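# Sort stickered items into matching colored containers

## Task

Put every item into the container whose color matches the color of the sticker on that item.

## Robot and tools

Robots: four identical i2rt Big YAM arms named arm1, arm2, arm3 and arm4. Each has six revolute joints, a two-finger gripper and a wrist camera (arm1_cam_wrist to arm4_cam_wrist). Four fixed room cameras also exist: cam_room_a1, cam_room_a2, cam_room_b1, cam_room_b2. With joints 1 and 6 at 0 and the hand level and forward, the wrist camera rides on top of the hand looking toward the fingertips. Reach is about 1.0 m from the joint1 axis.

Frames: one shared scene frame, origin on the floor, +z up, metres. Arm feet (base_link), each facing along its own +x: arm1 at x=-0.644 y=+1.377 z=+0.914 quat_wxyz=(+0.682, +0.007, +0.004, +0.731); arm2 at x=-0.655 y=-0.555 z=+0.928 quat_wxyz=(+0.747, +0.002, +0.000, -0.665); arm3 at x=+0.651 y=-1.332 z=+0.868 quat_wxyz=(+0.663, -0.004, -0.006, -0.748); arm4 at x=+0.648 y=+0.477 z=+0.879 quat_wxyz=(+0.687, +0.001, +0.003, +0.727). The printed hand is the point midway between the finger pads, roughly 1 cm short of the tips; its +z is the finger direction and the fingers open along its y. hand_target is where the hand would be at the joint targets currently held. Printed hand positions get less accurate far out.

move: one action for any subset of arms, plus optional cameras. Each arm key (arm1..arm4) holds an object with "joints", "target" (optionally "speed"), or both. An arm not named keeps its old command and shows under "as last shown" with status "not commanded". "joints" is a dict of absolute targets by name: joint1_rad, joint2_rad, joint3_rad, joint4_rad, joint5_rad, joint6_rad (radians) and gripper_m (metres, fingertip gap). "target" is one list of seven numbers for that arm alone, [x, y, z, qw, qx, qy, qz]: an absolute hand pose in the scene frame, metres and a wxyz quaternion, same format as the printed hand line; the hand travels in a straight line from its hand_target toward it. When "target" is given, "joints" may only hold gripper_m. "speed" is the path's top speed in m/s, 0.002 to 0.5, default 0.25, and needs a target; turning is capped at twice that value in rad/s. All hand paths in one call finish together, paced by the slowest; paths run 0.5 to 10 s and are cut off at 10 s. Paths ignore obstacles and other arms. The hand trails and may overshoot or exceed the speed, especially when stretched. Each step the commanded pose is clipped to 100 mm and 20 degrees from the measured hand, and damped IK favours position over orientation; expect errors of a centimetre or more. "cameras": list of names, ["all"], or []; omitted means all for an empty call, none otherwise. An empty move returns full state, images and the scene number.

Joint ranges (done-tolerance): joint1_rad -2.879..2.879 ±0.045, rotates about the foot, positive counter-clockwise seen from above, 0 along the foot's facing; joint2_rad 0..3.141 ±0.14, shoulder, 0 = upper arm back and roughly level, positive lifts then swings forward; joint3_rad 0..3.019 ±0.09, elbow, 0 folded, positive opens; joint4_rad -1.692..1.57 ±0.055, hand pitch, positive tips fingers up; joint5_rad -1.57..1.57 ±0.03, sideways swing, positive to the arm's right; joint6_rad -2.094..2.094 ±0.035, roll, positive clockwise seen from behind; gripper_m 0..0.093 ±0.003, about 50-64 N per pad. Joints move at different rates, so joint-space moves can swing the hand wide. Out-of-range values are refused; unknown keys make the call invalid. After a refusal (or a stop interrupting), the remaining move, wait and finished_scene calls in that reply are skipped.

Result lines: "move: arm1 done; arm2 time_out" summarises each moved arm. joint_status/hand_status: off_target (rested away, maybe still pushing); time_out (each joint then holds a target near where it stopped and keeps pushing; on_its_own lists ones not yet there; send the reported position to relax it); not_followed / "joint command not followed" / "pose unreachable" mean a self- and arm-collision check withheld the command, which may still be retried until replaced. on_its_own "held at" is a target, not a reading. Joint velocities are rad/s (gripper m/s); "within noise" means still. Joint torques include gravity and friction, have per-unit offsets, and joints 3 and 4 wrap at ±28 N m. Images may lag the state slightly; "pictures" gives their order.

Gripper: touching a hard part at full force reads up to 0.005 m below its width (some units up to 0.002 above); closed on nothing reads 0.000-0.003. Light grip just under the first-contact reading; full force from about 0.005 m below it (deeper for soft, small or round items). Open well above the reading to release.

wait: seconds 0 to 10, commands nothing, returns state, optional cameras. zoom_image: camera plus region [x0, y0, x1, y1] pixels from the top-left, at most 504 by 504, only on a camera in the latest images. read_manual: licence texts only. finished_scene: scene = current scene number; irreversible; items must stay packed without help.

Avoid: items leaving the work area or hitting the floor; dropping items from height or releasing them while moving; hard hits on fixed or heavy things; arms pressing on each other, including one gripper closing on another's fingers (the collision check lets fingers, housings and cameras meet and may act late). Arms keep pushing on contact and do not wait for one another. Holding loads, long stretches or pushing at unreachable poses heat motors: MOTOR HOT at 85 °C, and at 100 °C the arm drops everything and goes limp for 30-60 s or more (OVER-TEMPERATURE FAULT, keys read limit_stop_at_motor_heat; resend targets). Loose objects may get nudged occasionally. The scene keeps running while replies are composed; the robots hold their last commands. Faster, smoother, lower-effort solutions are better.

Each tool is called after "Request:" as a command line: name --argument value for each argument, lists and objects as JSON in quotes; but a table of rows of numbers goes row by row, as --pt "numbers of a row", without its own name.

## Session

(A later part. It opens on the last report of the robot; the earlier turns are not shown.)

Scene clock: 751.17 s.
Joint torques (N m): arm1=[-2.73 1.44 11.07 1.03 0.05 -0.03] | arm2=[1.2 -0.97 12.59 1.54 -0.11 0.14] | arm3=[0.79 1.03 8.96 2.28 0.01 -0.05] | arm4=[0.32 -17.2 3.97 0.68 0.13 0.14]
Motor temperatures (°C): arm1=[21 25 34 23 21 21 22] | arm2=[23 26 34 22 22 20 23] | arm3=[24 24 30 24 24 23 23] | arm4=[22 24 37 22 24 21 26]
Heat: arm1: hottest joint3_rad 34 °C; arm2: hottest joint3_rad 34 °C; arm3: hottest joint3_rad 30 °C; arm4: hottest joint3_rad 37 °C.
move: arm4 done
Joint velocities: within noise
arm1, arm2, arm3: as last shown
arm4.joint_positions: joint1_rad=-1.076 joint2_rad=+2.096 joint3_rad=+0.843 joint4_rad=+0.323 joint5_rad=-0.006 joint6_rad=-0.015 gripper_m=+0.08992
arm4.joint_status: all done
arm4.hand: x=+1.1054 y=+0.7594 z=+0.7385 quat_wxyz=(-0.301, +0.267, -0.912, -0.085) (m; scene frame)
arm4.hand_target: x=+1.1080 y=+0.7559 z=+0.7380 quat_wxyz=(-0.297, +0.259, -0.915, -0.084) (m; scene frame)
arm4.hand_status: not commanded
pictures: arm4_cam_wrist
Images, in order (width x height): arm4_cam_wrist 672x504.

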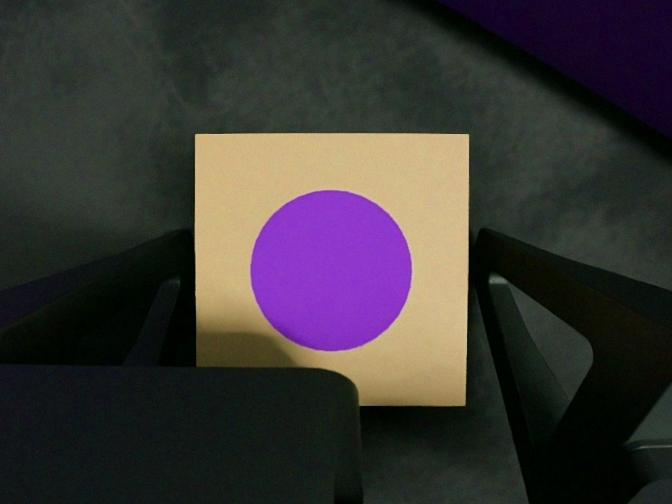

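Request:
move --arm4 '{"target": [1.10, 0.752, 0.93, 0.2973, -0.2590, 0.9151, 0.0841], "speed": 0.25}'

Request:
move --arm4 '{"joints": {"joint1_rad": 2.192, "joint2_rad": 0.7, "joint3_rad": 1.2, "joint4_rad": -1.4, "joint5_rad": 0.0, "joint6_rad": 0.0}}' --cameras '["cam_room_a2"]'

Request:
move --arm4 '{"target": [0.321, 0.214, 1.07, -0.1324, -0.8650, -0.3047, 0.3761], "speed": 0.3}'

Request:
move --arm4 '{"target": [0.012, -0.035, 1.075, -0.1324, -0.8650, -0.3047, 0.3761], "speed": 0.25}' --cameras '["arm4_cam_wrist", "cam_room_a2", "cam_room_a1"]'

Scene clock: 766.03 s.
Joint torques (N m): arm1=[-2.43 0.97 11.25 0.9 0.08 -0.06] | arm2=[1.26 -1.03 12.57 1.57 -0.11 0.14] | arm3=[0.85 1.08 9.01 2.25 0.01 -0.05] | arm4=[0.56 -13.51 9.59 0.58 0.19 0.13]
Motor temperatures (°C): arm1=[21 25 34 23 21 21 22] | arm2=[23 25 34 22 22 20 23] | arm3=[24 24 30 24 24 23 23] | arm4=[22 24 34 22 24 21 25]
Heat: arm1: hottest joint3_rad 34 °C; arm2: hottest joint3_rad 34 °C; arm3: hottest joint3_rad 30 °C; arm4: hottest joint3_rad 34 °C.
move: arm4 off_target
Joint velocities: within noise
arm1, arm2, arm3: as last shown
arm4.joint_positions: joint1_rad=-1.076 joint2_rad=+1.584 joint3_rad=+0.822 joint4_rad=-0.197 joint5_rad=-0.006 joint6_rad=-0.015 gripper_m=+0.08992
arm4.joint_status: not commanded
arm4.hand: x=+1.0851 y=+0.7470 z=+0.9177 quat_wxyz=(-0.287, +0.268, -0.916, -0.082) (m; scene frame)
arm4.hand_target: x=+1.0996 y=+0.7516 z=+0.9304 quat_wxyz=(-0.298, +0.259, -0.915, -0.084) (m; scene frame)
arm4.hand_status: off_target (0.020 m and 1.6 deg from the pose sent, 0.192 m and 1.0 deg at the start)
pictures: none

Scene clock: 768.47 s.
Joint torques (N m): arm1=[-3.19 1.55 11.28 0.87 0.07 -0.05] | arm2=[1.14 -0.91 12.6 1.57 -0.1 0.13] | arm3=[0.91 1.03 8.92 2.25 0 -0.05] | arm4=[1.08 -1.32 8.81 0.64 0.19 0.11]
Motor temperatures (°C): arm1=[21 25 34 23 21 21 22] | arm2=[23 25 34 22 22 20 23] | arm3=[24 24 30 24 24 23 23] | arm4=[22 24 35 22 24 21 25]
Heat: arm1: hottest joint3_rad 34 °C; arm2: hottest joint3_rad 34 °C; arm3: hottest joint3_rad 30 °C; arm4: hottest joint3_rad 35 °C.
move: arm4 done
Joint velocities: within noise
arm1, arm2, arm3: as last shown
arm4.joint_positions: joint1_rad=+2.188 joint2_rad=+0.704 joint3_rad=+1.196 joint4_rad=-1.388 joint5_rad=-0.003 joint6_rad=-0.011 gripper_m=+0.08997
arm4.joint_status: all done
arm4.hand: x=+0.4400 y=+0.3109 z=+1.2949 quat_wxyz=(+0.110, +0.888, +0.317, -0.315) (m; scene frame)
arm4.hand_target: x=+0.4429 y=+0.3127 z=+1.2958 quat_wxyz=(+0.110, +0.890, +0.314, -0.313) (m; scene frame)
arm4.hand_status: not commanded
pictures: cam_room_a2
Images, in order (width x height): cam_room_a2 672x504.

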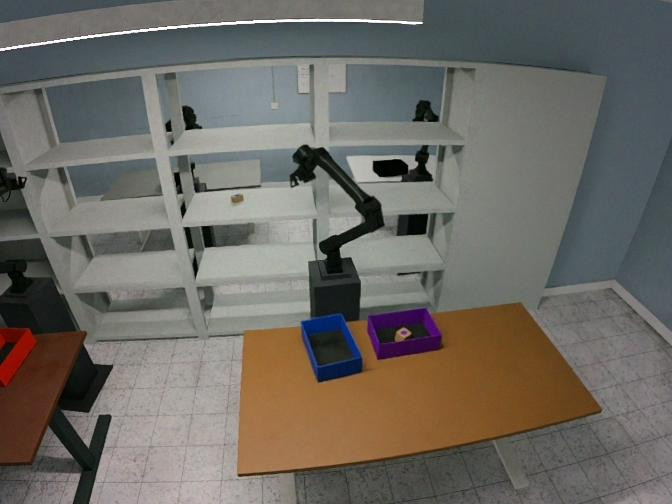

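Scene clock: 770.10 s.
Joint torques (N m): arm1=[-2.61 1.2 11.3 1.01 0.09 0.01] | arm2=[1.2 -0.97 12.59 1.52 -0.09 0.13] | arm3=[0.97 1.08 8.92 2.21 0.01 -0.05] | arm4=[1.26 -6.3 9.35 1.73 0.21 0.14]
Motor temperatures (°C): arm1=[21 25 34 23 21 21 22] | arm2=[23 25 34 22 22 20 23] | arm3=[24 24 30 24 24 23 23] | arm4=[22 24 35 22 24 21 25]
Heat: arm1: hottest joint3_rad 34 °C; arm2: hottest joint3_rad 34 °C; arm3: hottest joint3_rad 30 °C; arm4: hottest joint3_rad 35 °C.
move: arm4 done
Joint velocities: within noise
arm1, arm2, arm3: as last shown
arm4.joint_positions: joint1_rad=+2.188 joint2_rad=+1.022 joint3_rad=+0.669 joint4_rad=-0.427 joint5_rad=-0.002 joint6_rad=-0.009 gripper_m=+0.08997
arm4.joint_status: not commanded
arm4.hand: x=+0.3229 y=+0.2178 z=+1.0643 quat_wxyz=(+0.127, +0.868, +0.309, -0.367) (m; scene frame)
arm4.hand_target: x=+0.3211 y=+0.2140 z=+1.0702 quat_wxyz=(+0.133, +0.865, +0.305, -0.376) (m; scene frame)
arm4.hand_status: done (0.007 m and 1.4 deg from the pose sent, 0.272 m and 8.0 deg at the start)
pictures: none

Scene clock: 772.37 s.
Joint torques (N m): arm1=[-2.26 0.79 11.29 1.02 0.07 -0.05] | arm2=[1.2 -0.85 12.59 1.54 -0.1 0.13] | arm3=[0.91 1.14 8.96 2.26 0.01 -0.05] | arm4=[1.61 -22.59 13.35 0.7 0.15 0.16]
Motor temperatures (°C): arm1=[21 25 34 23 21 21 22] | arm2=[23 25 34 22 22 20 23] | arm3=[24 24 30 24 24 23 23] | arm4=[22 24 35 22 24 21 25]
Heat: arm1: hottest joint3_rad 34 °C; arm2: hottest joint3_rad 34 °C; arm3: hottest joint3_rad 30 °C; arm4: hottest joint3_rad 35 °C.
move: arm4 off_target
Joint velocities: within noise
arm1, arm2, arm3: as last shown
arm4.joint_positions: joint1_rad=+2.188 joint2_rad=+2.036 joint3_rad=+1.820 joint4_rad=-0.557 joint5_rad=-0.002 joint6_rad=-0.009 gripper_m=+0.08997
arm4.joint_status: not commanded
arm4.hand: x=+0.0213 y=-0.0232 z=+1.0674 quat_wxyz=(+0.128, +0.867, +0.309, -0.370) (m; scene frame)
arm4.hand_target: x=+0.0129 y=-0.0344 z=+1.0750 quat_wxyz=(+0.133, +0.865, +0.305, -0.377) (m; scene frame)
arm4.hand_status: off_target (0.017 m and 1.0 deg from the pose sent, 0.401 m and 1.4 deg at the start)
pictures: arm4_cam_wrist, cam_room_a1, cam_room_a2
Images, in order (width x height): arm4_cam_wrist 672x504, cam_room_a1 672x504, cam_room_a2 672x504.

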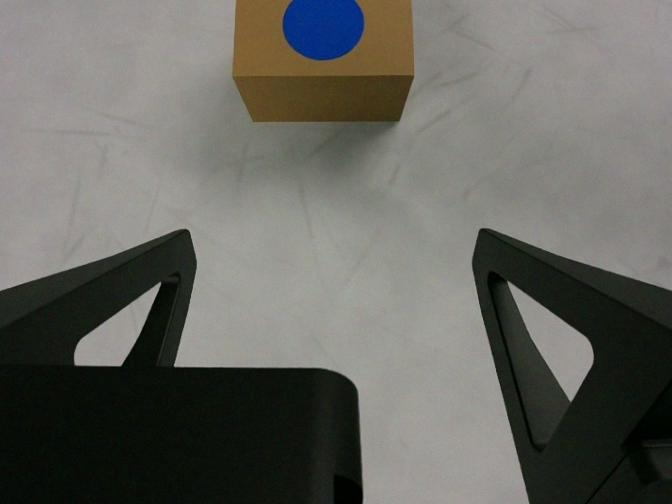

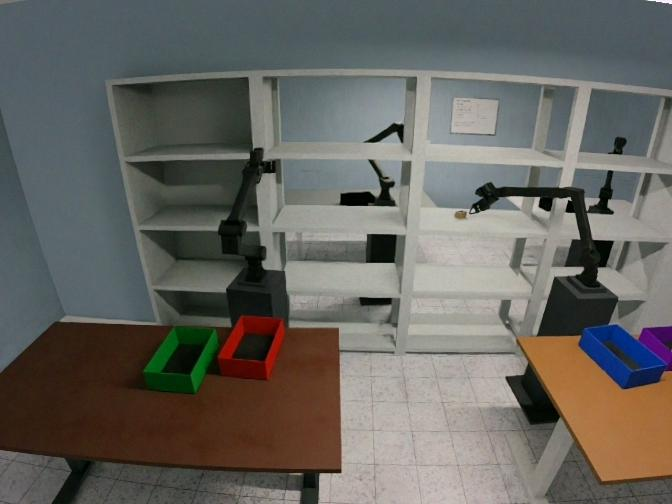

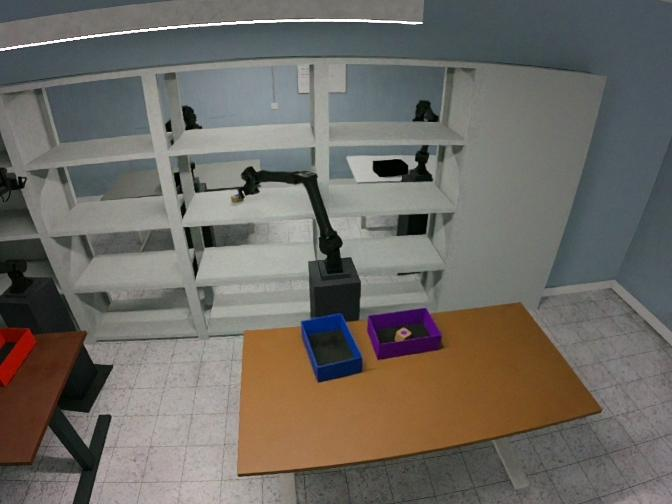

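Request:
move --arm4 '{"target": [-0.056, -0.094, 0.985, -0.1324, -0.8650, -0.3047, 0.3761], "speed": 0.15}' --cameras '["arm4_cam_wrist", "cam_room_a2"]'

Scene clock: 790.07 s.
Joint torques (N m): arm1=[-2.67 0.5 11.21 1.02 0.08 -0.06] | arm2=[1.2 -0.91 12.56 1.51 -0.1 0.13] | arm3=[0.79 1.08 8.98 2.22 0.01 -0.05] | arm4=[1.85 -23.71 12.89 0.64 0.15 0.16]
Motor temperatures (°C): arm1=[21 24 34 23 21 21 22] | arm2=[23 25 35 22 22 20 23] | arm3=[24 24 30 24 24 23 23] | arm4=[22 24 40 22 24 21 25]
Heat: arm1: hottest joint3_rad 34 °C; arm2: hottest joint3_rad 35 °C; arm3: hottest joint3_rad 30 °C; arm4: hottest joint3_rad 40 °C.
move: arm4 off_target
Joint velocities: within noise
arm1, arm2, arm3: as last shown
arm4.joint_positions: joint1_rad=+2.192 joint2_rad=+2.344 joint3_rad=+2.187 joint4_rad=-0.568 joint5_rad=+0.003 joint6_rad=-0.009 gripper_m=+0.08997
arm4.joint_status: not commanded
arm4.hand: x=-0.0517 y=-0.0843 z=+1.0142 quat_wxyz=(+0.134, +0.858, +0.306, -0.391) (m; scene frame)
arm4.hand_target: x=-0.0542 y=-0.0924 z=+0.9853 quat_wxyz=(+0.133, +0.865, +0.305, -0.377) (m; scene frame)
arm4.hand_status: off_target (0.031 m and 1.9 deg from the pose sent, 0.133 m and 1.0 deg at the start)
pictures: arm4_cam_wrist, cam_room_a2
Images, in order (width x height): arm4_cam_wrist 672x504, cam_room_a2 672x504.

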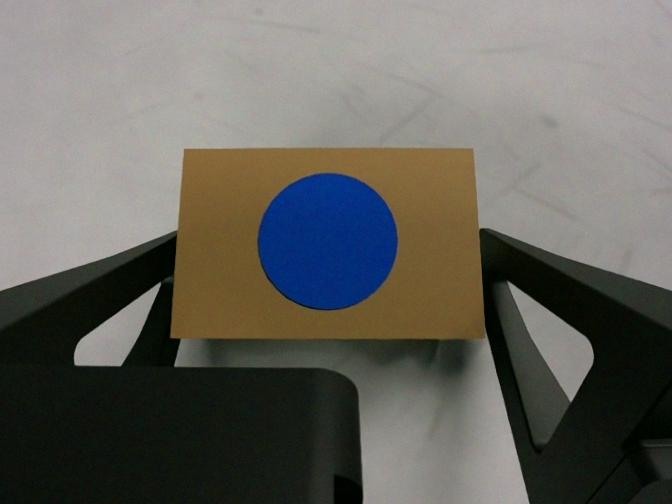

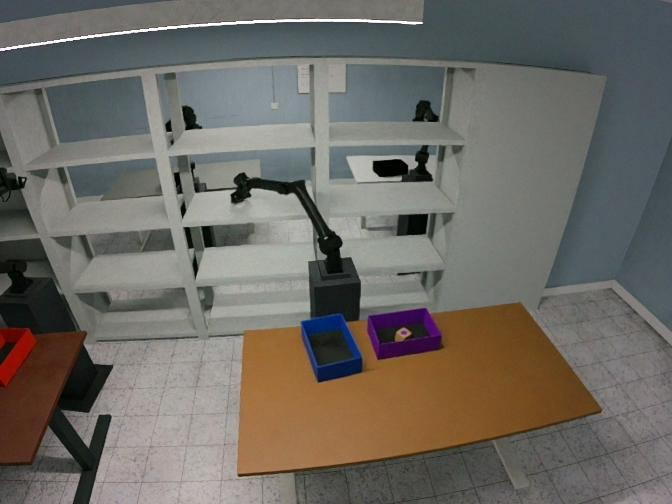

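Request:
move --arm4 '{"target": [-0.056, -0.094, 0.970, -0.1324, -0.8650, -0.3047, 0.3761], "speed": 0.12}'

Request:
move --arm4 '{"joints": {"gripper_m": 0.055}}' --cameras '["arm4_cam_wrist"]'

Scene clock: 794.40 s.
Joint torques (N m): arm1=[-1.96 1.2 11.32 0.88 0.08 -0.04] | arm2=[1.26 -0.79 12.59 1.52 -0.11 0.13] | arm3=[0.91 1.14 8.9 2.26 0.02 -0.05] | arm4=[1.49 -23.18 10.85 1.73 0.12 0.16]
Motor temperatures (°C): arm1=[21 24 34 23 21 21 22] | arm2=[23 25 35 22 22 20 23] | arm3=[24 24 30 24 24 23 23] | arm4=[22 24 40 22 24 21 25]
Heat: arm1: hottest joint3_rad 34 °C; arm2: hottest joint3_rad 35 °C; arm3: hottest joint3_rad 30 °C; arm4: hottest joint3_rad 40 °C.
move: arm4 off_target
Joint velocities: within noise
arm1.joint_positions: joint1_rad=-2.245 joint2_rad=+0.702 joint3_rad=+1.190 joint4_rad=-1.389 joint5_rad=-0.002 joint6_rad=+0.007 gripper_m=+0.09296
arm1.joint_status: not commanded
arm1.hand: x=-0.4170 y=+1.2236 z=+1.3219 quat_wxyz=(-0.307, -0.284, -0.903, +0.097) (m; scene frame)
arm1.hand_target: x=-0.4208 y=+1.2227 z=+1.3256 quat_wxyz=(-0.307, -0.286, -0.902, +0.101) (m; scene frame)
arm1.hand_status: not commanded
arm2.joint_positions: joint1_rad=+2.121 joint2_rad=+0.691 joint3_rad=+1.181 joint4_rad=-1.388 joint5_rad=+0.002 joint6_rad=-0.007 gripper_m=+0.09292
arm2.joint_status: not commanded
arm2.hand: x=-0.4472 y=-0.3932 z=+1.3392 quat_wxyz=(-0.314, +0.311, -0.890, -0.107) (m; scene frame)
arm2.hand_target: x=-0.4481 y=-0.3915 z=+1.3444 quat_wxyz=(-0.312, +0.311, -0.891, -0.110) (m; scene frame)
arm2.hand_status: not commanded
arm3: as last shown
arm4.joint_positions: joint1_rad=+2.192 joint2_rad=+2.345 joint3_rad=+2.187 joint4_rad=-0.567 joint5_rad=+0.003 joint6_rad=-0.009 gripper_m=+0.08997
arm4.joint_status: not commanded
arm4.hand: x=-0.0519 y=-0.0845 z=+1.0142 quat_wxyz=(+0.134, +0.858, +0.306, -0.391) (m; scene frame)
arm4.hand_target: x=-0.0530 y=-0.0915 z=+0.9706 quat_wxyz=(+0.132, +0.865, +0.305, -0.376) (m; scene frame)
arm4.hand_status: off_target (0.045 m and 1.9 deg from the pose sent, 0.045 m and 1.9 deg at the start)
pictures: none

Scene clock: 794.93 s.
Joint torques (N m): arm1=[-2.37 1.08 11.18 1.01 0.11 -0.02] | arm2=[1.2 -1.03 12.56 1.54 -0.11 0.13] | arm3=[0.73 1.2 8.96 2.26 0 -0.05] | arm4=[1.32 -23.47 10.78 1.48 0.07 0.17]
Motor temperatures (°C): arm1=[21 24 34 23 21 21 22] | arm2=[23 25 35 22 22 20 23] | arm3=[24 24 30 24 24 23 23] | arm4=[22 25 40 22 24 21 25]
Heat: arm1: hottest joint3_rad 34 °C; arm2: hottest joint3_rad 35 °C; arm3: hottest joint3_rad 30 °C; arm4: hottest joint3_rad 40 °C.
move: arm4 off_target
Joint velocities: within noise
arm1, arm2: as last shown
arm3.joint_positions: joint1_rad=-1.494 joint2_rad=+0.498 joint3_rad=+1.001 joint4_rad=-0.512 joint5_rad=+0.001 joint6_rad=-0.004 gripper_m=+0.09398
arm3.joint_status: not commanded
arm3.hand: x=+0.3461 y=-1.3100 z=+1.4196 quat_wxyz=(+0.012, -0.711, +0.019, +0.703) (m; scene frame)
arm3.hand_target: x=+0.3454 y=-1.3081 z=+1.4218 quat_wxyz=(+0.014, -0.707, +0.022, +0.706) (m; scene frame)
arm3.hand_status: not commanded
arm4.joint_positions: joint1_rad=+2.191 joint2_rad=+2.346 joint3_rad=+2.187 joint4_rad=-0.562 joint5_rad=+0.006 joint6_rad=-0.008 gripper_m=+0.06938
arm4.joint_status: gripper_m off_target (ended at +0.06941, target +0.05500)
arm4.hand: x=-0.0532 y=-0.0840 z=+1.0140 quat_wxyz=(+0.133, +0.857, +0.304, -0.393) (m; scene frame)
arm4.hand_target: x=-0.0531 y=-0.0914 z=+0.9705 quat_wxyz=(+0.132, +0.865, +0.305, -0.376) (m; scene frame)
arm4.hand_status: not commanded
pictures: arm4_cam_wrist
Images, in order (width x height): arm4_cam_wrist 672x504.

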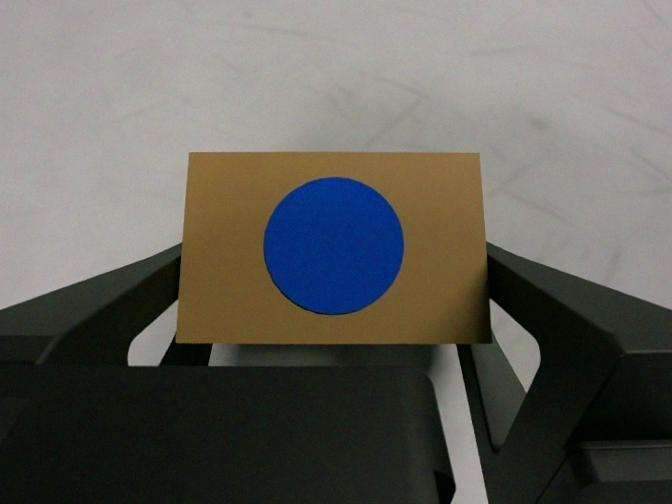

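Request:
move --arm4 '{"target": [-0.03, -0.066, 1.065, -0.1324, -0.8650, -0.3047, 0.3761], "speed": 0.15}'

Request:
move --arm4 '{"target": [0.321, 0.214, 1.08, -0.1324, -0.8650, -0.3047, 0.3761], "speed": 0.3}'

Request:
move --arm4 '{"joints": {"joint2_rad": 0.7, "joint3_rad": 1.2, "joint4_rad": -1.4, "joint5_rad": 0.0, "joint6_rad": 0.0}}' --cameras '["arm4_cam_wrist", "cam_room_a2"]'

Request:
move --arm4 '{"joints": {"joint1_rad": -1.80}}' --cameras '["arm4_cam_wrist", "cam_room_a2"]'

Scene clock: 824.67 s.
Joint torques (N m): arm1=[-2.67 1.49 11.25 0.81 0.12 -0.06] | arm2=[1.2 -0.91 12.57 1.51 -0.11 0.13] | arm3=[0.79 1.08 8.96 2.24 0.01 -0.05] | arm4=[0.73 -28.69 9.39 0.8 -0.08 0.13]
Motor temperatures (°C): arm1=[21 24 34 23 21 21 22] | arm2=[23 25 35 22 22 20 23] | arm3=[24 24 30 24 24 23 23] | arm4=[22 28 40 22 24 21 26]
Heat: arm1: hottest joint3_rad 34 °C; arm2: hottest joint3_rad 35 °C; arm3: hottest joint3_rad 30 °C; arm4: hottest joint3_rad 40 °C.
move: arm4 done
Joint velocities: within noise
arm1, arm2, arm3: as last shown
arm4.joint_positions: joint1_rad=+2.191 joint2_rad=+2.247 joint3_rad=+2.146 joint4_rad=-0.653 joint5_rad=+0.002 joint6_rad=-0.008 gripper_m=+0.06938
arm4.joint_status: not commanded
arm4.hand: x=-0.0321 y=-0.0678 z=+1.0588 quat_wxyz=(+0.130, +0.864, +0.307, -0.378) (m; scene frame)
arm4.hand_target: x=-0.0301 y=-0.0659 z=+1.0650 quat_wxyz=(+0.132, +0.865, +0.305, -0.376) (m; scene frame)
arm4.hand_status: done (0.007 m and 0.5 deg from the pose sent, 0.059 m and 2.1 deg at the start)
pictures: none

Scene clock: 826.83 s.
Joint torques (N m): arm1=[-2.08 1.2 11.18 1.05 0.1 -0.03] | arm2=[1.08 -1.03 12.56 1.54 -0.1 0.13] | arm3=[0.79 1.08 8.94 2.24 0.01 -0.05] | arm4=[1.32 -5.89 9.39 0.8 0.04 0.14]
Motor temperatures (°C): arm1=[21 24 34 23 21 21 22] | arm2=[23 25 35 22 22 20 23] | arm3=[24 24 30 24 24 23 23] | arm4=[22 28 39 22 24 21 26]
Heat: arm1: hottest joint3_rad 34 °C; arm2: hottest joint3_rad 35 °C; arm3: hottest joint3_rad 30 °C; arm4: hottest joint3_rad 39 °C.
move: arm4 done
Joint velocities: within noise
arm1, arm2, arm3: as last shown
arm4.joint_positions: joint1_rad=+2.191 joint2_rad=+1.002 joint3_rad=+0.690 joint4_rad=-0.432 joint5_rad=+0.002 joint6_rad=-0.008 gripper_m=+0.06938
arm4.joint_status: not commanded
arm4.hand: x=+0.3198 y=+0.2148 z=+1.0826 quat_wxyz=(+0.132, +0.862, +0.307, -0.383) (m; scene frame)
arm4.hand_target: x=+0.3209 y=+0.2141 z=+1.0800 quat_wxyz=(+0.132, +0.865, +0.305, -0.376) (m; scene frame)
arm4.hand_status: done (0.003 m and 0.9 deg from the pose sent, 0.452 m and 0.5 deg at the start)
pictures: none

Scene clock: 828.30 s.
Joint torques (N m): arm1=[-2.43 0.79 11.28 1.07 0.08 -0.03] | arm2=[1.26 -0.91 12.6 1.55 -0.1 0.13] | arm3=[0.97 1.2 8.98 2.25 0.02 -0.06] | arm4=[1.14 -0.56 9.58 0.66 0 0.11]
Motor temperatures (°C): arm1=[21 24 34 23 21 21 22] | arm2=[23 25 35 22 22 20 23] | arm3=[24 24 30 24 24 23 23] | arm4=[22 28 40 22 24 21 26]
Heat: arm1: hottest joint3_rad 34 °C; arm2: hottest joint3_rad 35 °C; arm3: hottest joint3_rad 30 °C; arm4: hottest joint3_rad 40 °C.
move: arm4 done
Joint velocities: within noise
arm1, arm2, arm3: as last shown
arm4.joint_positions: joint1_rad=+2.191 joint2_rad=+0.698 joint3_rad=+1.183 joint4_rad=-1.390 joint5_rad=+0.002 joint6_rad=-0.008 gripper_m=+0.06938
arm4.joint_status: all done
arm4.hand: x=+0.4416 y=+0.3126 z=+1.2899 quat_wxyz=(+0.107, +0.889, +0.317, -0.312) (m; scene frame)
arm4.hand_target: x=+0.4433 y=+0.3125 z=+1.2959 quat_wxyz=(+0.110, +0.889, +0.314, -0.313) (m; scene frame)
arm4.hand_status: not commanded
pictures: arm4_cam_wrist, cam_room_a2
Images, in order (width x height): arm4_cam_wrist 672x504, cam_room_a2 672x504.

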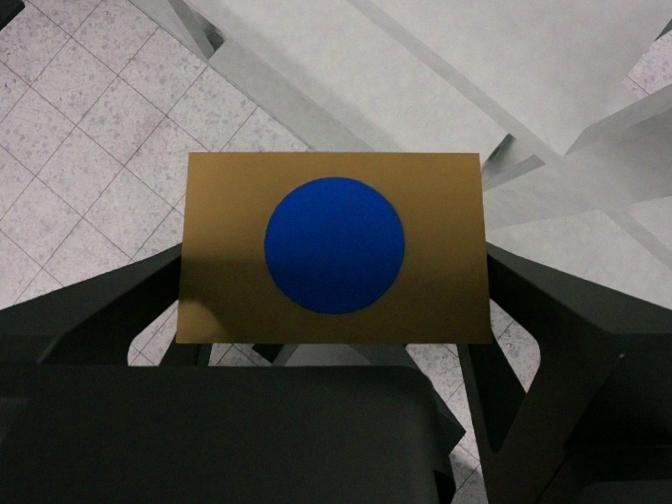

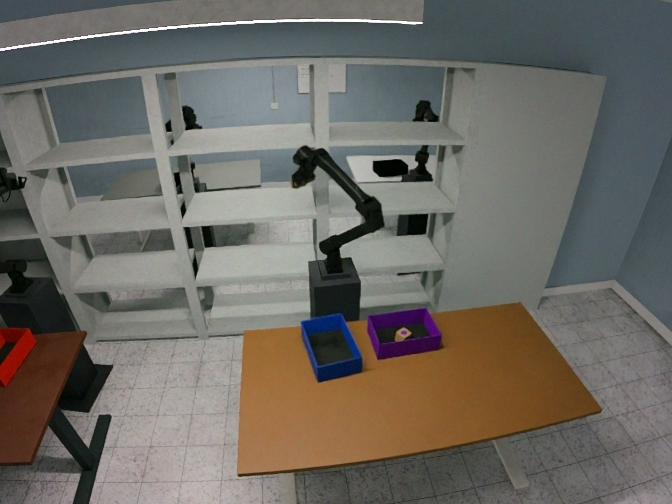

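Scene clock: 830.97 s.
Joint torques (N m): arm1=[-2.61 0.73 11.21 1.05 0.13 -0.03] | arm2=[1.08 -0.97 12.6 1.52 -0.11 0.14] | arm3=[0.85 1.08 8.99 2.25 0.01 -0.05] | arm4=[0.15 -0.67 9.61 0.59 0 0.11]
Motor temperatures (°C): arm1=[21 24 34 23 21 21 22] | arm2=[23 25 35 22 22 20 23] | arm3=[24 24 30 24 24 23 23] | arm4=[22 28 40 22 24 21 26]
Heat: arm1: hottest joint3_rad 34 °C; arm2: hottest joint3_rad 35 °C; arm3: hottest joint3_rad 30 °C; arm4: hottest joint3_rad 40 °C.
move: arm4 done
Joint velocities: within noise
arm1, arm2, arm3: as last shown
arm4.joint_positions: joint1_rad=-1.796 joint2_rad=+0.701 joint3_rad=+1.183 joint4_rad=-1.390 joint5_rad=+0.003 joint6_rad=-0.008 gripper_m=+0.06942
arm4.joint_status: all done
arm4.hand: x=+0.9131 y=+0.4330 z=+1.2863 quat_wxyz=(-0.322, -0.076, -0.943, +0.032) (m; scene frame)
arm4.hand_target: x=+0.9111 y=+0.4328 z=+1.2932 quat_wxyz=(-0.326, -0.081, -0.942, +0.030) (m; scene frame)
arm4.hand_status: not commanded
pictures: arm4_cam_wrist, cam_room_a2
Images, in order (width x height): arm4_cam_wrist 672x504, cam_room_a2 672x504.

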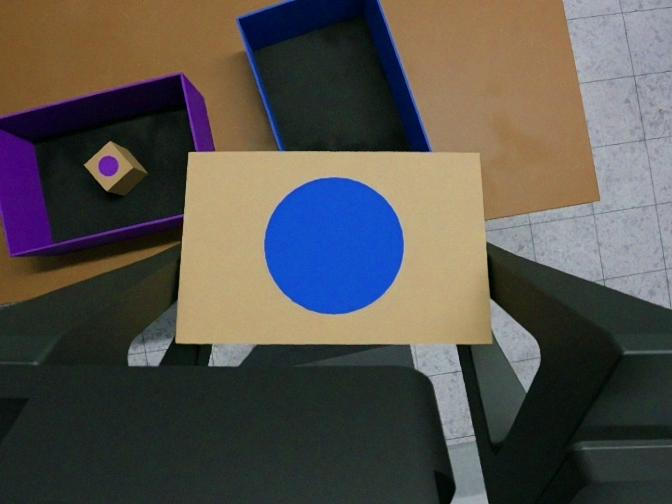

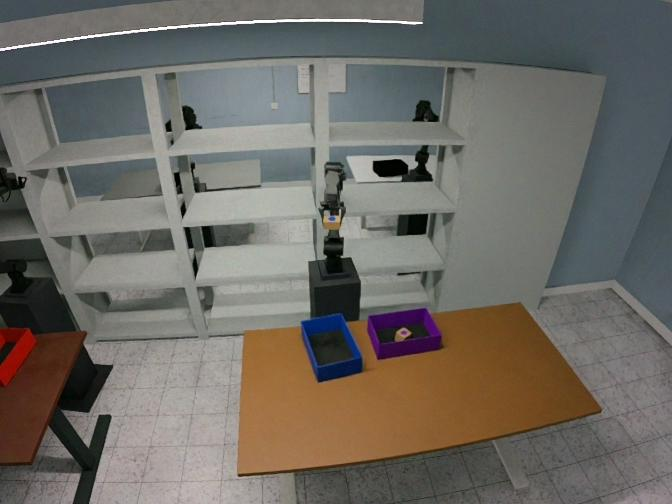

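Request:
move --arm4 '{"target": [1.150, 0.392, 0.92, 0.4305, 0.0, 0.9026, 0.0], "speed": 0.25}'

Request:
move --arm4 '{"target": [1.150, 0.392, 0.775, 0.4305, 0.0, 0.9026, 0.0], "speed": 0.15}' --cameras '["arm4_cam_wrist", "cam_room_a2"]'

Request:
zoom_image --camera "cam_room_a2" --region '[290, 290, 400, 390]'

Scene clock: 838.13 s.
Joint torques (N m): arm1=[-2.73 0.97 11.18 0.79 0.09 -0.06] | arm2=[1.26 -0.97 12.6 1.54 -0.11 0.13] | arm3=[0.91 1.14 8.95 2.24 0.02 -0.06] | arm4=[-0.32 -12.75 7.69 1.95 -0.12 -0.08]
Motor temperatures (°C): arm1=[21 24 34 23 21 21 22] | arm2=[23 25 35 22 22 20 23] | arm3=[24 24 30 24 24 23 23] | arm4=[22 27 39 22 24 21 26]
Heat: arm1: hottest joint3_rad 34 °C; arm2: hottest joint3_rad 35 °C; arm3: hottest joint3_rad 30 °C; arm4: hottest joint3_rad 39 °C.
move: arm4 off_target
Joint velocities: within noise
arm1, arm2, arm3: as last shown
arm4.joint_positions: joint1_rad=-1.847 joint2_rad=+1.585 joint3_rad=+0.613 joint4_rad=+0.233 joint5_rad=-0.176 joint6_rad=-0.128 gripper_m=+0.06942
arm4.joint_status: not commanded
arm4.hand: x=+1.1345 y=+0.3993 z=+0.9045 quat_wxyz=(-0.408, -0.006, -0.913, -0.008) (m; scene frame)
arm4.hand_target: x=+1.1493 y=+0.3920 z=+0.9204 quat_wxyz=(-0.430, +0.000, -0.903, +0.000) (m; scene frame)
arm4.hand_status: off_target (0.023 m and 3.0 deg from the pose sent, 0.438 m and 16.3 deg at the start)
pictures: none

Scene clock: 839.83 s.
Joint torques (N m): arm1=[-2.26 1.26 11.25 1.1 0.12 -0.02] | arm2=[1.08 -0.97 12.6 1.52 -0.1 0.14] | arm3=[0.97 1.08 8.95 2.22 0.01 -0.05] | arm4=[0.21 -14.1 3.62 1.81 -0.07 -0.08]
Motor temperatures (°C): arm1=[21 24 34 23 21 21 22] | arm2=[23 25 35 22 22 20 23] | arm3=[24 24 30 24 24 23 23] | arm4=[22 27 39 22 24 21 26]
Heat: arm1: hottest joint3_rad 34 °C; arm2: hottest joint3_rad 35 °C; arm3: hottest joint3_rad 30 °C; arm4: hottest joint3_rad 39 °C.
move: arm4 off_target
Joint velocities: within noise
arm1, arm2, arm3: as last shown
arm4.joint_positions: joint1_rad=-1.847 joint2_rad=+2.055 joint3_rad=+0.627 joint4_rad=+0.709 joint5_rad=-0.176 joint6_rad=-0.128 gripper_m=+0.06942
arm4.joint_status: not commanded
arm4.hand: x=+1.1393 y=+0.3977 z=+0.7713 quat_wxyz=(-0.417, -0.004, -0.909, -0.006) (m; scene frame)
arm4.hand_target: x=+1.1498 y=+0.3919 z=+0.7753 quat_wxyz=(-0.430, +0.000, -0.903, +0.000) (m; scene frame)
arm4.hand_status: off_target (0.013 m and 1.9 deg from the pose sent, 0.131 m and 3.0 deg at the start)
pictures: arm4_cam_wrist, cam_room_a2
Images, in order (width x height): arm4_cam_wrist 672x504, cam_room_a2 672x504.

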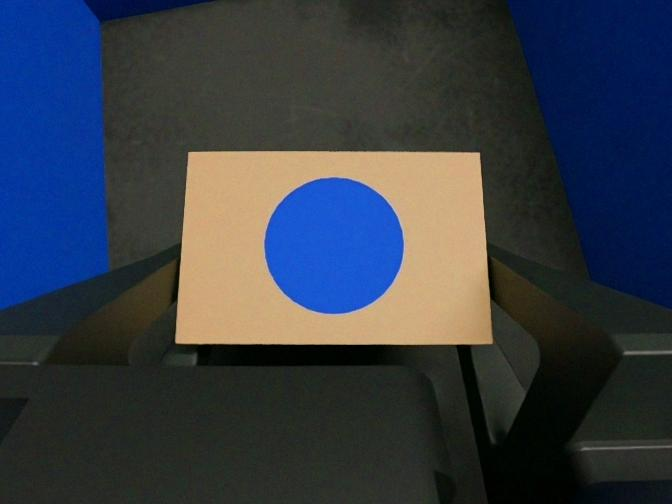

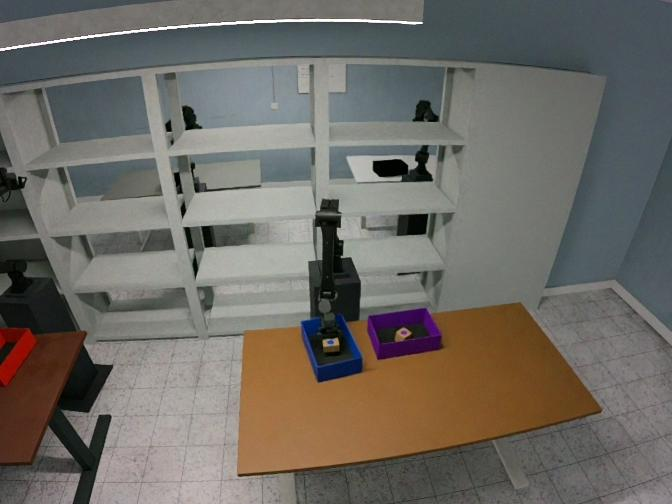

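Scaled by 4.582.

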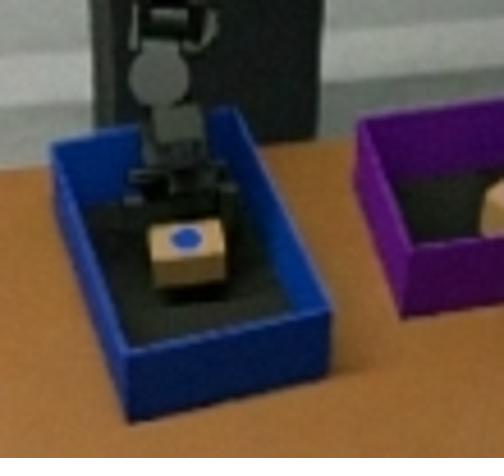

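Lower to just at the floor and release.

Request:
move --arm4 '{"target": [1.150, 0.392, 0.748, 0.4305, 0.0, 0.9026, 0.0], "speed": 0.1}'

Request:
move --arm4 '{"target": [1.150, 0.392, 0.739, 0.4305, 0.0, 0.9026, 0.0], "speed": 0.06}' --cameras '["cam_room_a2"]'

Request:
zoom_image --camera "cam_room_a2" --region '[290, 290, 400, 390]'

Scene clock: 844.33 s.
Joint torques (N m): arm1=[-2.49 0.85 11.22 0.88 0.11 -0.05] | arm2=[1.26 -1.03 12.57 1.55 -0.1 0.14] | arm3=[0.97 1.08 9.01 2.24 0.01 -0.04] | arm4=[-0.21 -14.1 3.08 1.94 -0.1 -0.06]
Motor temperatures (°C): arm1=[21 24 34 23 21 21 22] | arm2=[23 25 35 22 22 20 23] | arm3=[24 24 30 24 24 23 23] | arm4=[22 26 38 22 24 21 26]
Heat: arm1: hottest joint3_rad 34 °C; arm2: hottest joint3_rad 35 °C; arm3: hottest joint3_rad 30 °C; arm4: hottest joint3_rad 38 °C.
move: arm4 done
Joint velocities: within noise
arm1.joint_positions: joint1_rad=-2.245 joint2_rad=+0.702 joint3_rad=+1.190 joint4_rad=-1.389 joint5_rad=-0.002 joint6_rad=+0.007 gripper_m=+0.09296
arm1.joint_status: not commanded
arm1.hand: x=-0.4170 y=+1.2236 z=+1.3219 quat_wxyz=(-0.307, -0.284, -0.903, +0.097) (m; scene frame)
arm1.hand_target: x=-0.4208 y=+1.2227 z=+1.3256 quat_wxyz=(-0.307, -0.286, -0.902, +0.101) (m; scene frame)
arm1.hand_status: not commanded
arm2.joint_positions: joint1_rad=+2.121 joint2_rad=+0.691 joint3_rad=+1.181 joint4_rad=-1.388 joint5_rad=+0.002 joint6_rad=-0.007 gripper_m=+0.09292
arm2.joint_status: not commanded
arm2.hand: x=-0.4472 y=-0.3932 z=+1.3392 quat_wxyz=(-0.314, +0.311, -0.890, -0.107) (m; scene frame)
arm2.hand_target: x=-0.4481 y=-0.3915 z=+1.3444 quat_wxyz=(-0.312, +0.311, -0.891, -0.110) (m; scene frame)
arm2.hand_status: not commanded
arm3: as last shown
arm4.joint_positions: joint1_rad=-1.847 joint2_rad=+2.142 joint3_rad=+0.652 joint4_rad=+0.780 joint5_rad=-0.176 joint6_rad=-0.128 gripper_m=+0.06942
arm4.joint_status: not commanded
arm4.hand: x=+1.1422 y=+0.3970 z=+0.7488 quat_wxyz=(-0.421, -0.004, -0.907, -0.005) (m; scene frame)
arm4.hand_target: x=+1.1497 y=+0.3920 z=+0.7481 quat_wxyz=(-0.430, +0.000, -0.903, +0.000) (m; scene frame)
arm4.hand_status: done (0.009 m and 1.4 deg from the pose sent, 0.026 m and 1.9 deg at the start)
pictures: none

Scene clock: 845.30 s.
Joint torques (N m): arm1=[-2.67 0.85 11.25 0.9 0.08 -0.04] | arm2=[1.14 -1.03 12.59 1.55 -0.1 0.13] | arm3=[0.85 1.2 8.96 2.29 0.01 -0.05] | arm4=[0.09 -13.74 2.88 1.91 -0.11 -0.07]
Motor temperatures (°C): arm1=[21 24 34 23 21 21 22] | arm2=[23 25 35 22 22 20 23] | arm3=[24 24 30 24 24 23 23] | arm4=[22 26 38 22 24 21 26]
Heat: arm1: hottest joint3_rad 34 °C; arm2: hottest joint3_rad 35 °C; arm3: hottest joint3_rad 30 °C; arm4: hottest joint3_rad 38 °C.
move: arm4 done
Joint velocities: within noise
arm1, arm2: as last shown
arm3.joint_positions: joint1_rad=-1.494 joint2_rad=+0.498 joint3_rad=+1.001 joint4_rad=-0.512 joint5_rad=+0.001 joint6_rad=-0.004 gripper_m=+0.09398
arm3.joint_status: not commanded
arm3.hand: x=+0.3461 y=-1.3100 z=+1.4196 quat_wxyz=(+0.012, -0.711, +0.019, +0.703) (m; scene frame)
arm3.hand_target: x=+0.3454 y=-1.3081 z=+1.4218 quat_wxyz=(+0.014, -0.707, +0.022, +0.706) (m; scene frame)
arm3.hand_status: not commanded
arm4.joint_positions: joint1_rad=-1.847 joint2_rad=+2.167 joint3_rad=+0.661 joint4_rad=+0.801 joint5_rad=-0.176 joint6_rad=-0.128 gripper_m=+0.06942
arm4.joint_status: not commanded
arm4.hand: x=+1.1438 y=+0.3966 z=+0.7425 quat_wxyz=(-0.423, -0.004, -0.906, -0.005) (m; scene frame)
arm4.hand_target: x=+1.1497 y=+0.3920 z=+0.7391 quat_wxyz=(-0.430, +0.000, -0.903, +0.000) (m; scene frame)
arm4.hand_status: done (0.009 m and 1.2 deg from the pose sent, 0.013 m and 1.4 deg at the start)
pictures: cam_room_a2
Images, in order (width x height): cam_room_a2 672x504.

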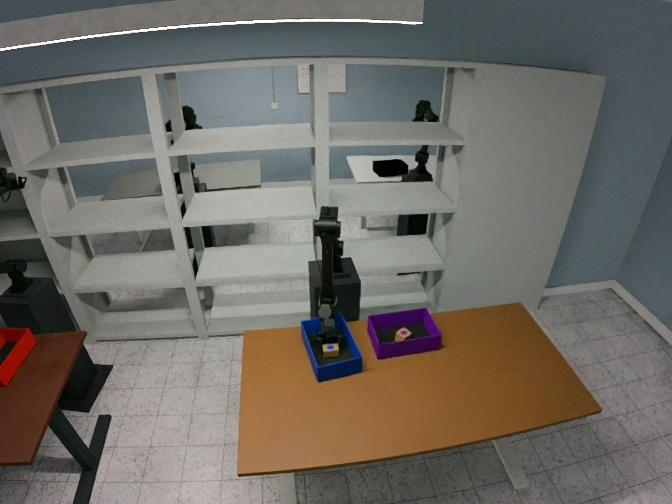

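Scaled by 4.582.

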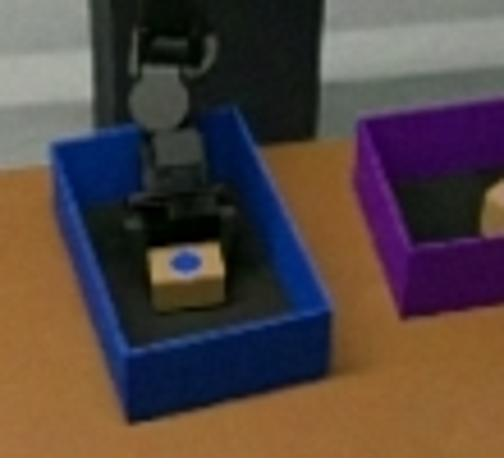

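Request:
move --arm4 '{"joints": {"gripper_m": 0.093}}'

Request:
move --arm4 '{"target": [1.110, 0.395, 0.86, 0.4305, 0.0, 0.9026, 0.0], "speed": 0.2}' --cameras '["arm4_cam_wrist", "cam_room_a2"]'

Request:
zoom_image --camera "cam_room_a2" --region '[290, 290, 460, 390]'

Scene clock: 855.23 s.
Joint torques (N m): arm1=[-2.55 0.56 11.21 1.02 0.09 -0.05] | arm2=[1.14 -0.91 12.57 1.55 -0.11 0.13] | arm3=[0.91 1.08 8.94 2.26 0.03 -0.05] | arm4=[0.09 -13.63 2.88 1.85 -0.11 -0.04]
Motor temperatures (°C): arm1=[21 24 34 23 21 21 22] | arm2=[23 25 35 22 22 20 23] | arm3=[24 24 30 24 24 23 23] | arm4=[22 26 36 22 24 21 26]
Heat: arm1: hottest joint3_rad 34 °C; arm2: hottest joint3_rad 35 °C; arm3: hottest joint3_rad 30 °C; arm4: hottest joint3_rad 36 °C.
move: arm4 done
Joint velocities: within noise
arm1, arm2, arm3: as last shown
arm4.joint_positions: joint1_rad=-1.847 joint2_rad=+2.167 joint3_rad=+0.661 joint4_rad=+0.804 joint5_rad=-0.176 joint6_rad=-0.128 gripper_m=+0.09291
arm4.joint_status: all done
arm4.hand: x=+1.1443 y=+0.3965 z=+0.7432 quat_wxyz=(-0.425, -0.004, -0.905, -0.004) (m; scene frame)
arm4.hand_target: x=+1.1497 y=+0.3920 z=+0.7392 quat_wxyz=(-0.430, +0.000, -0.903, +0.000) (m; scene frame)
arm4.hand_status: not commanded
pictures: none

Scene clock: 856.53 s.
Joint torques (N m): arm1=[-3.08 0.44 11.29 1.02 0.1 -0.05] | arm2=[1.26 -0.85 12.56 1.52 -0.11 0.13] | arm3=[0.73 0.97 8.92 2.25 0.01 -0.05] | arm4=[-0.32 -11.63 4.03 0.94 -0.11 -0.07]
Motor temperatures (°C): arm1=[21 24 34 23 21 21 22] | arm2=[23 25 35 22 22 20 23] | arm3=[24 24 30 24 24 23 23] | arm4=[22 26 36 22 24 21 26]
Heat: arm1: hottest joint3_rad 34 °C; arm2: hottest joint3_rad 35 °C; arm3: hottest joint3_rad 30 °C; arm4: hottest joint3_rad 36 °C.
move: arm4 done
Joint velocities: within noise
arm1, arm2, arm3: as last shown
arm4.joint_positions: joint1_rad=-1.865 joint2_rad=+1.710 joint3_rad=+0.513 joint4_rad=+0.526 joint5_rad=-0.191 joint6_rad=-0.139 gripper_m=+0.09291
arm4.joint_status: not commanded
arm4.hand: x=+1.1151 y=+0.3976 z=+0.8655 quat_wxyz=(-0.439, -0.002, -0.898, -0.002) (m; scene frame)
arm4.hand_target: x=+1.1099 y=+0.3951 z=+0.8600 quat_wxyz=(-0.431, +0.000, -0.903, +0.000) (m; scene frame)
arm4.hand_status: done (0.008 m and 1.2 deg from the pose sent, 0.122 m and 1.0 deg at the start)
pictures: arm4_cam_wrist, cam_room_a2
Images, in order (width x height): arm4_cam_wrist 672x504, cam_room_a2 672x504.

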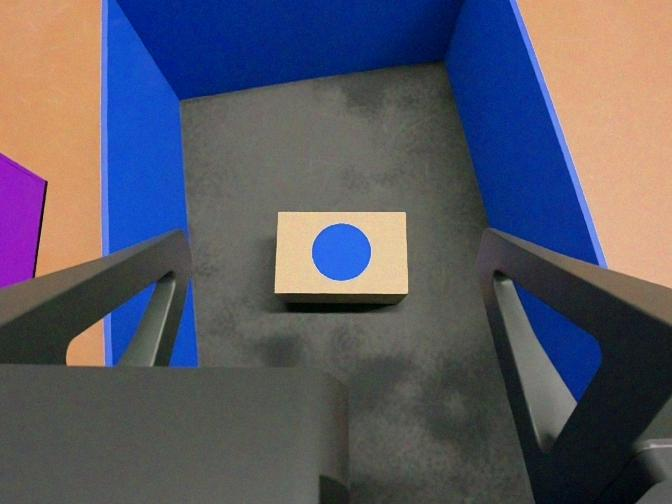

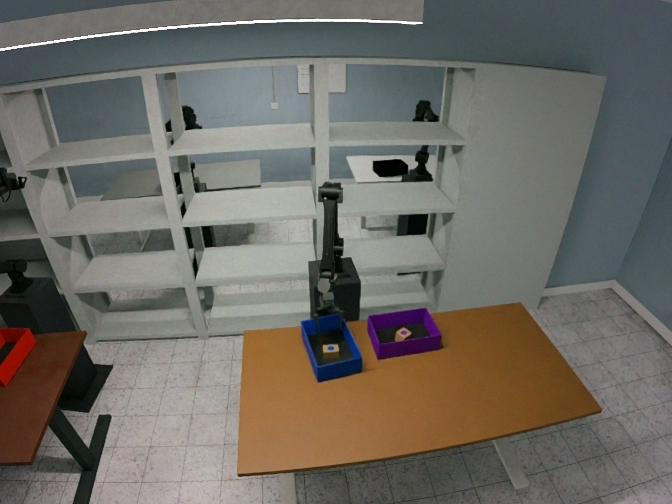

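Scaled by 2.965.

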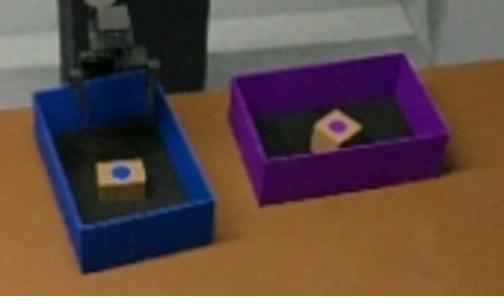

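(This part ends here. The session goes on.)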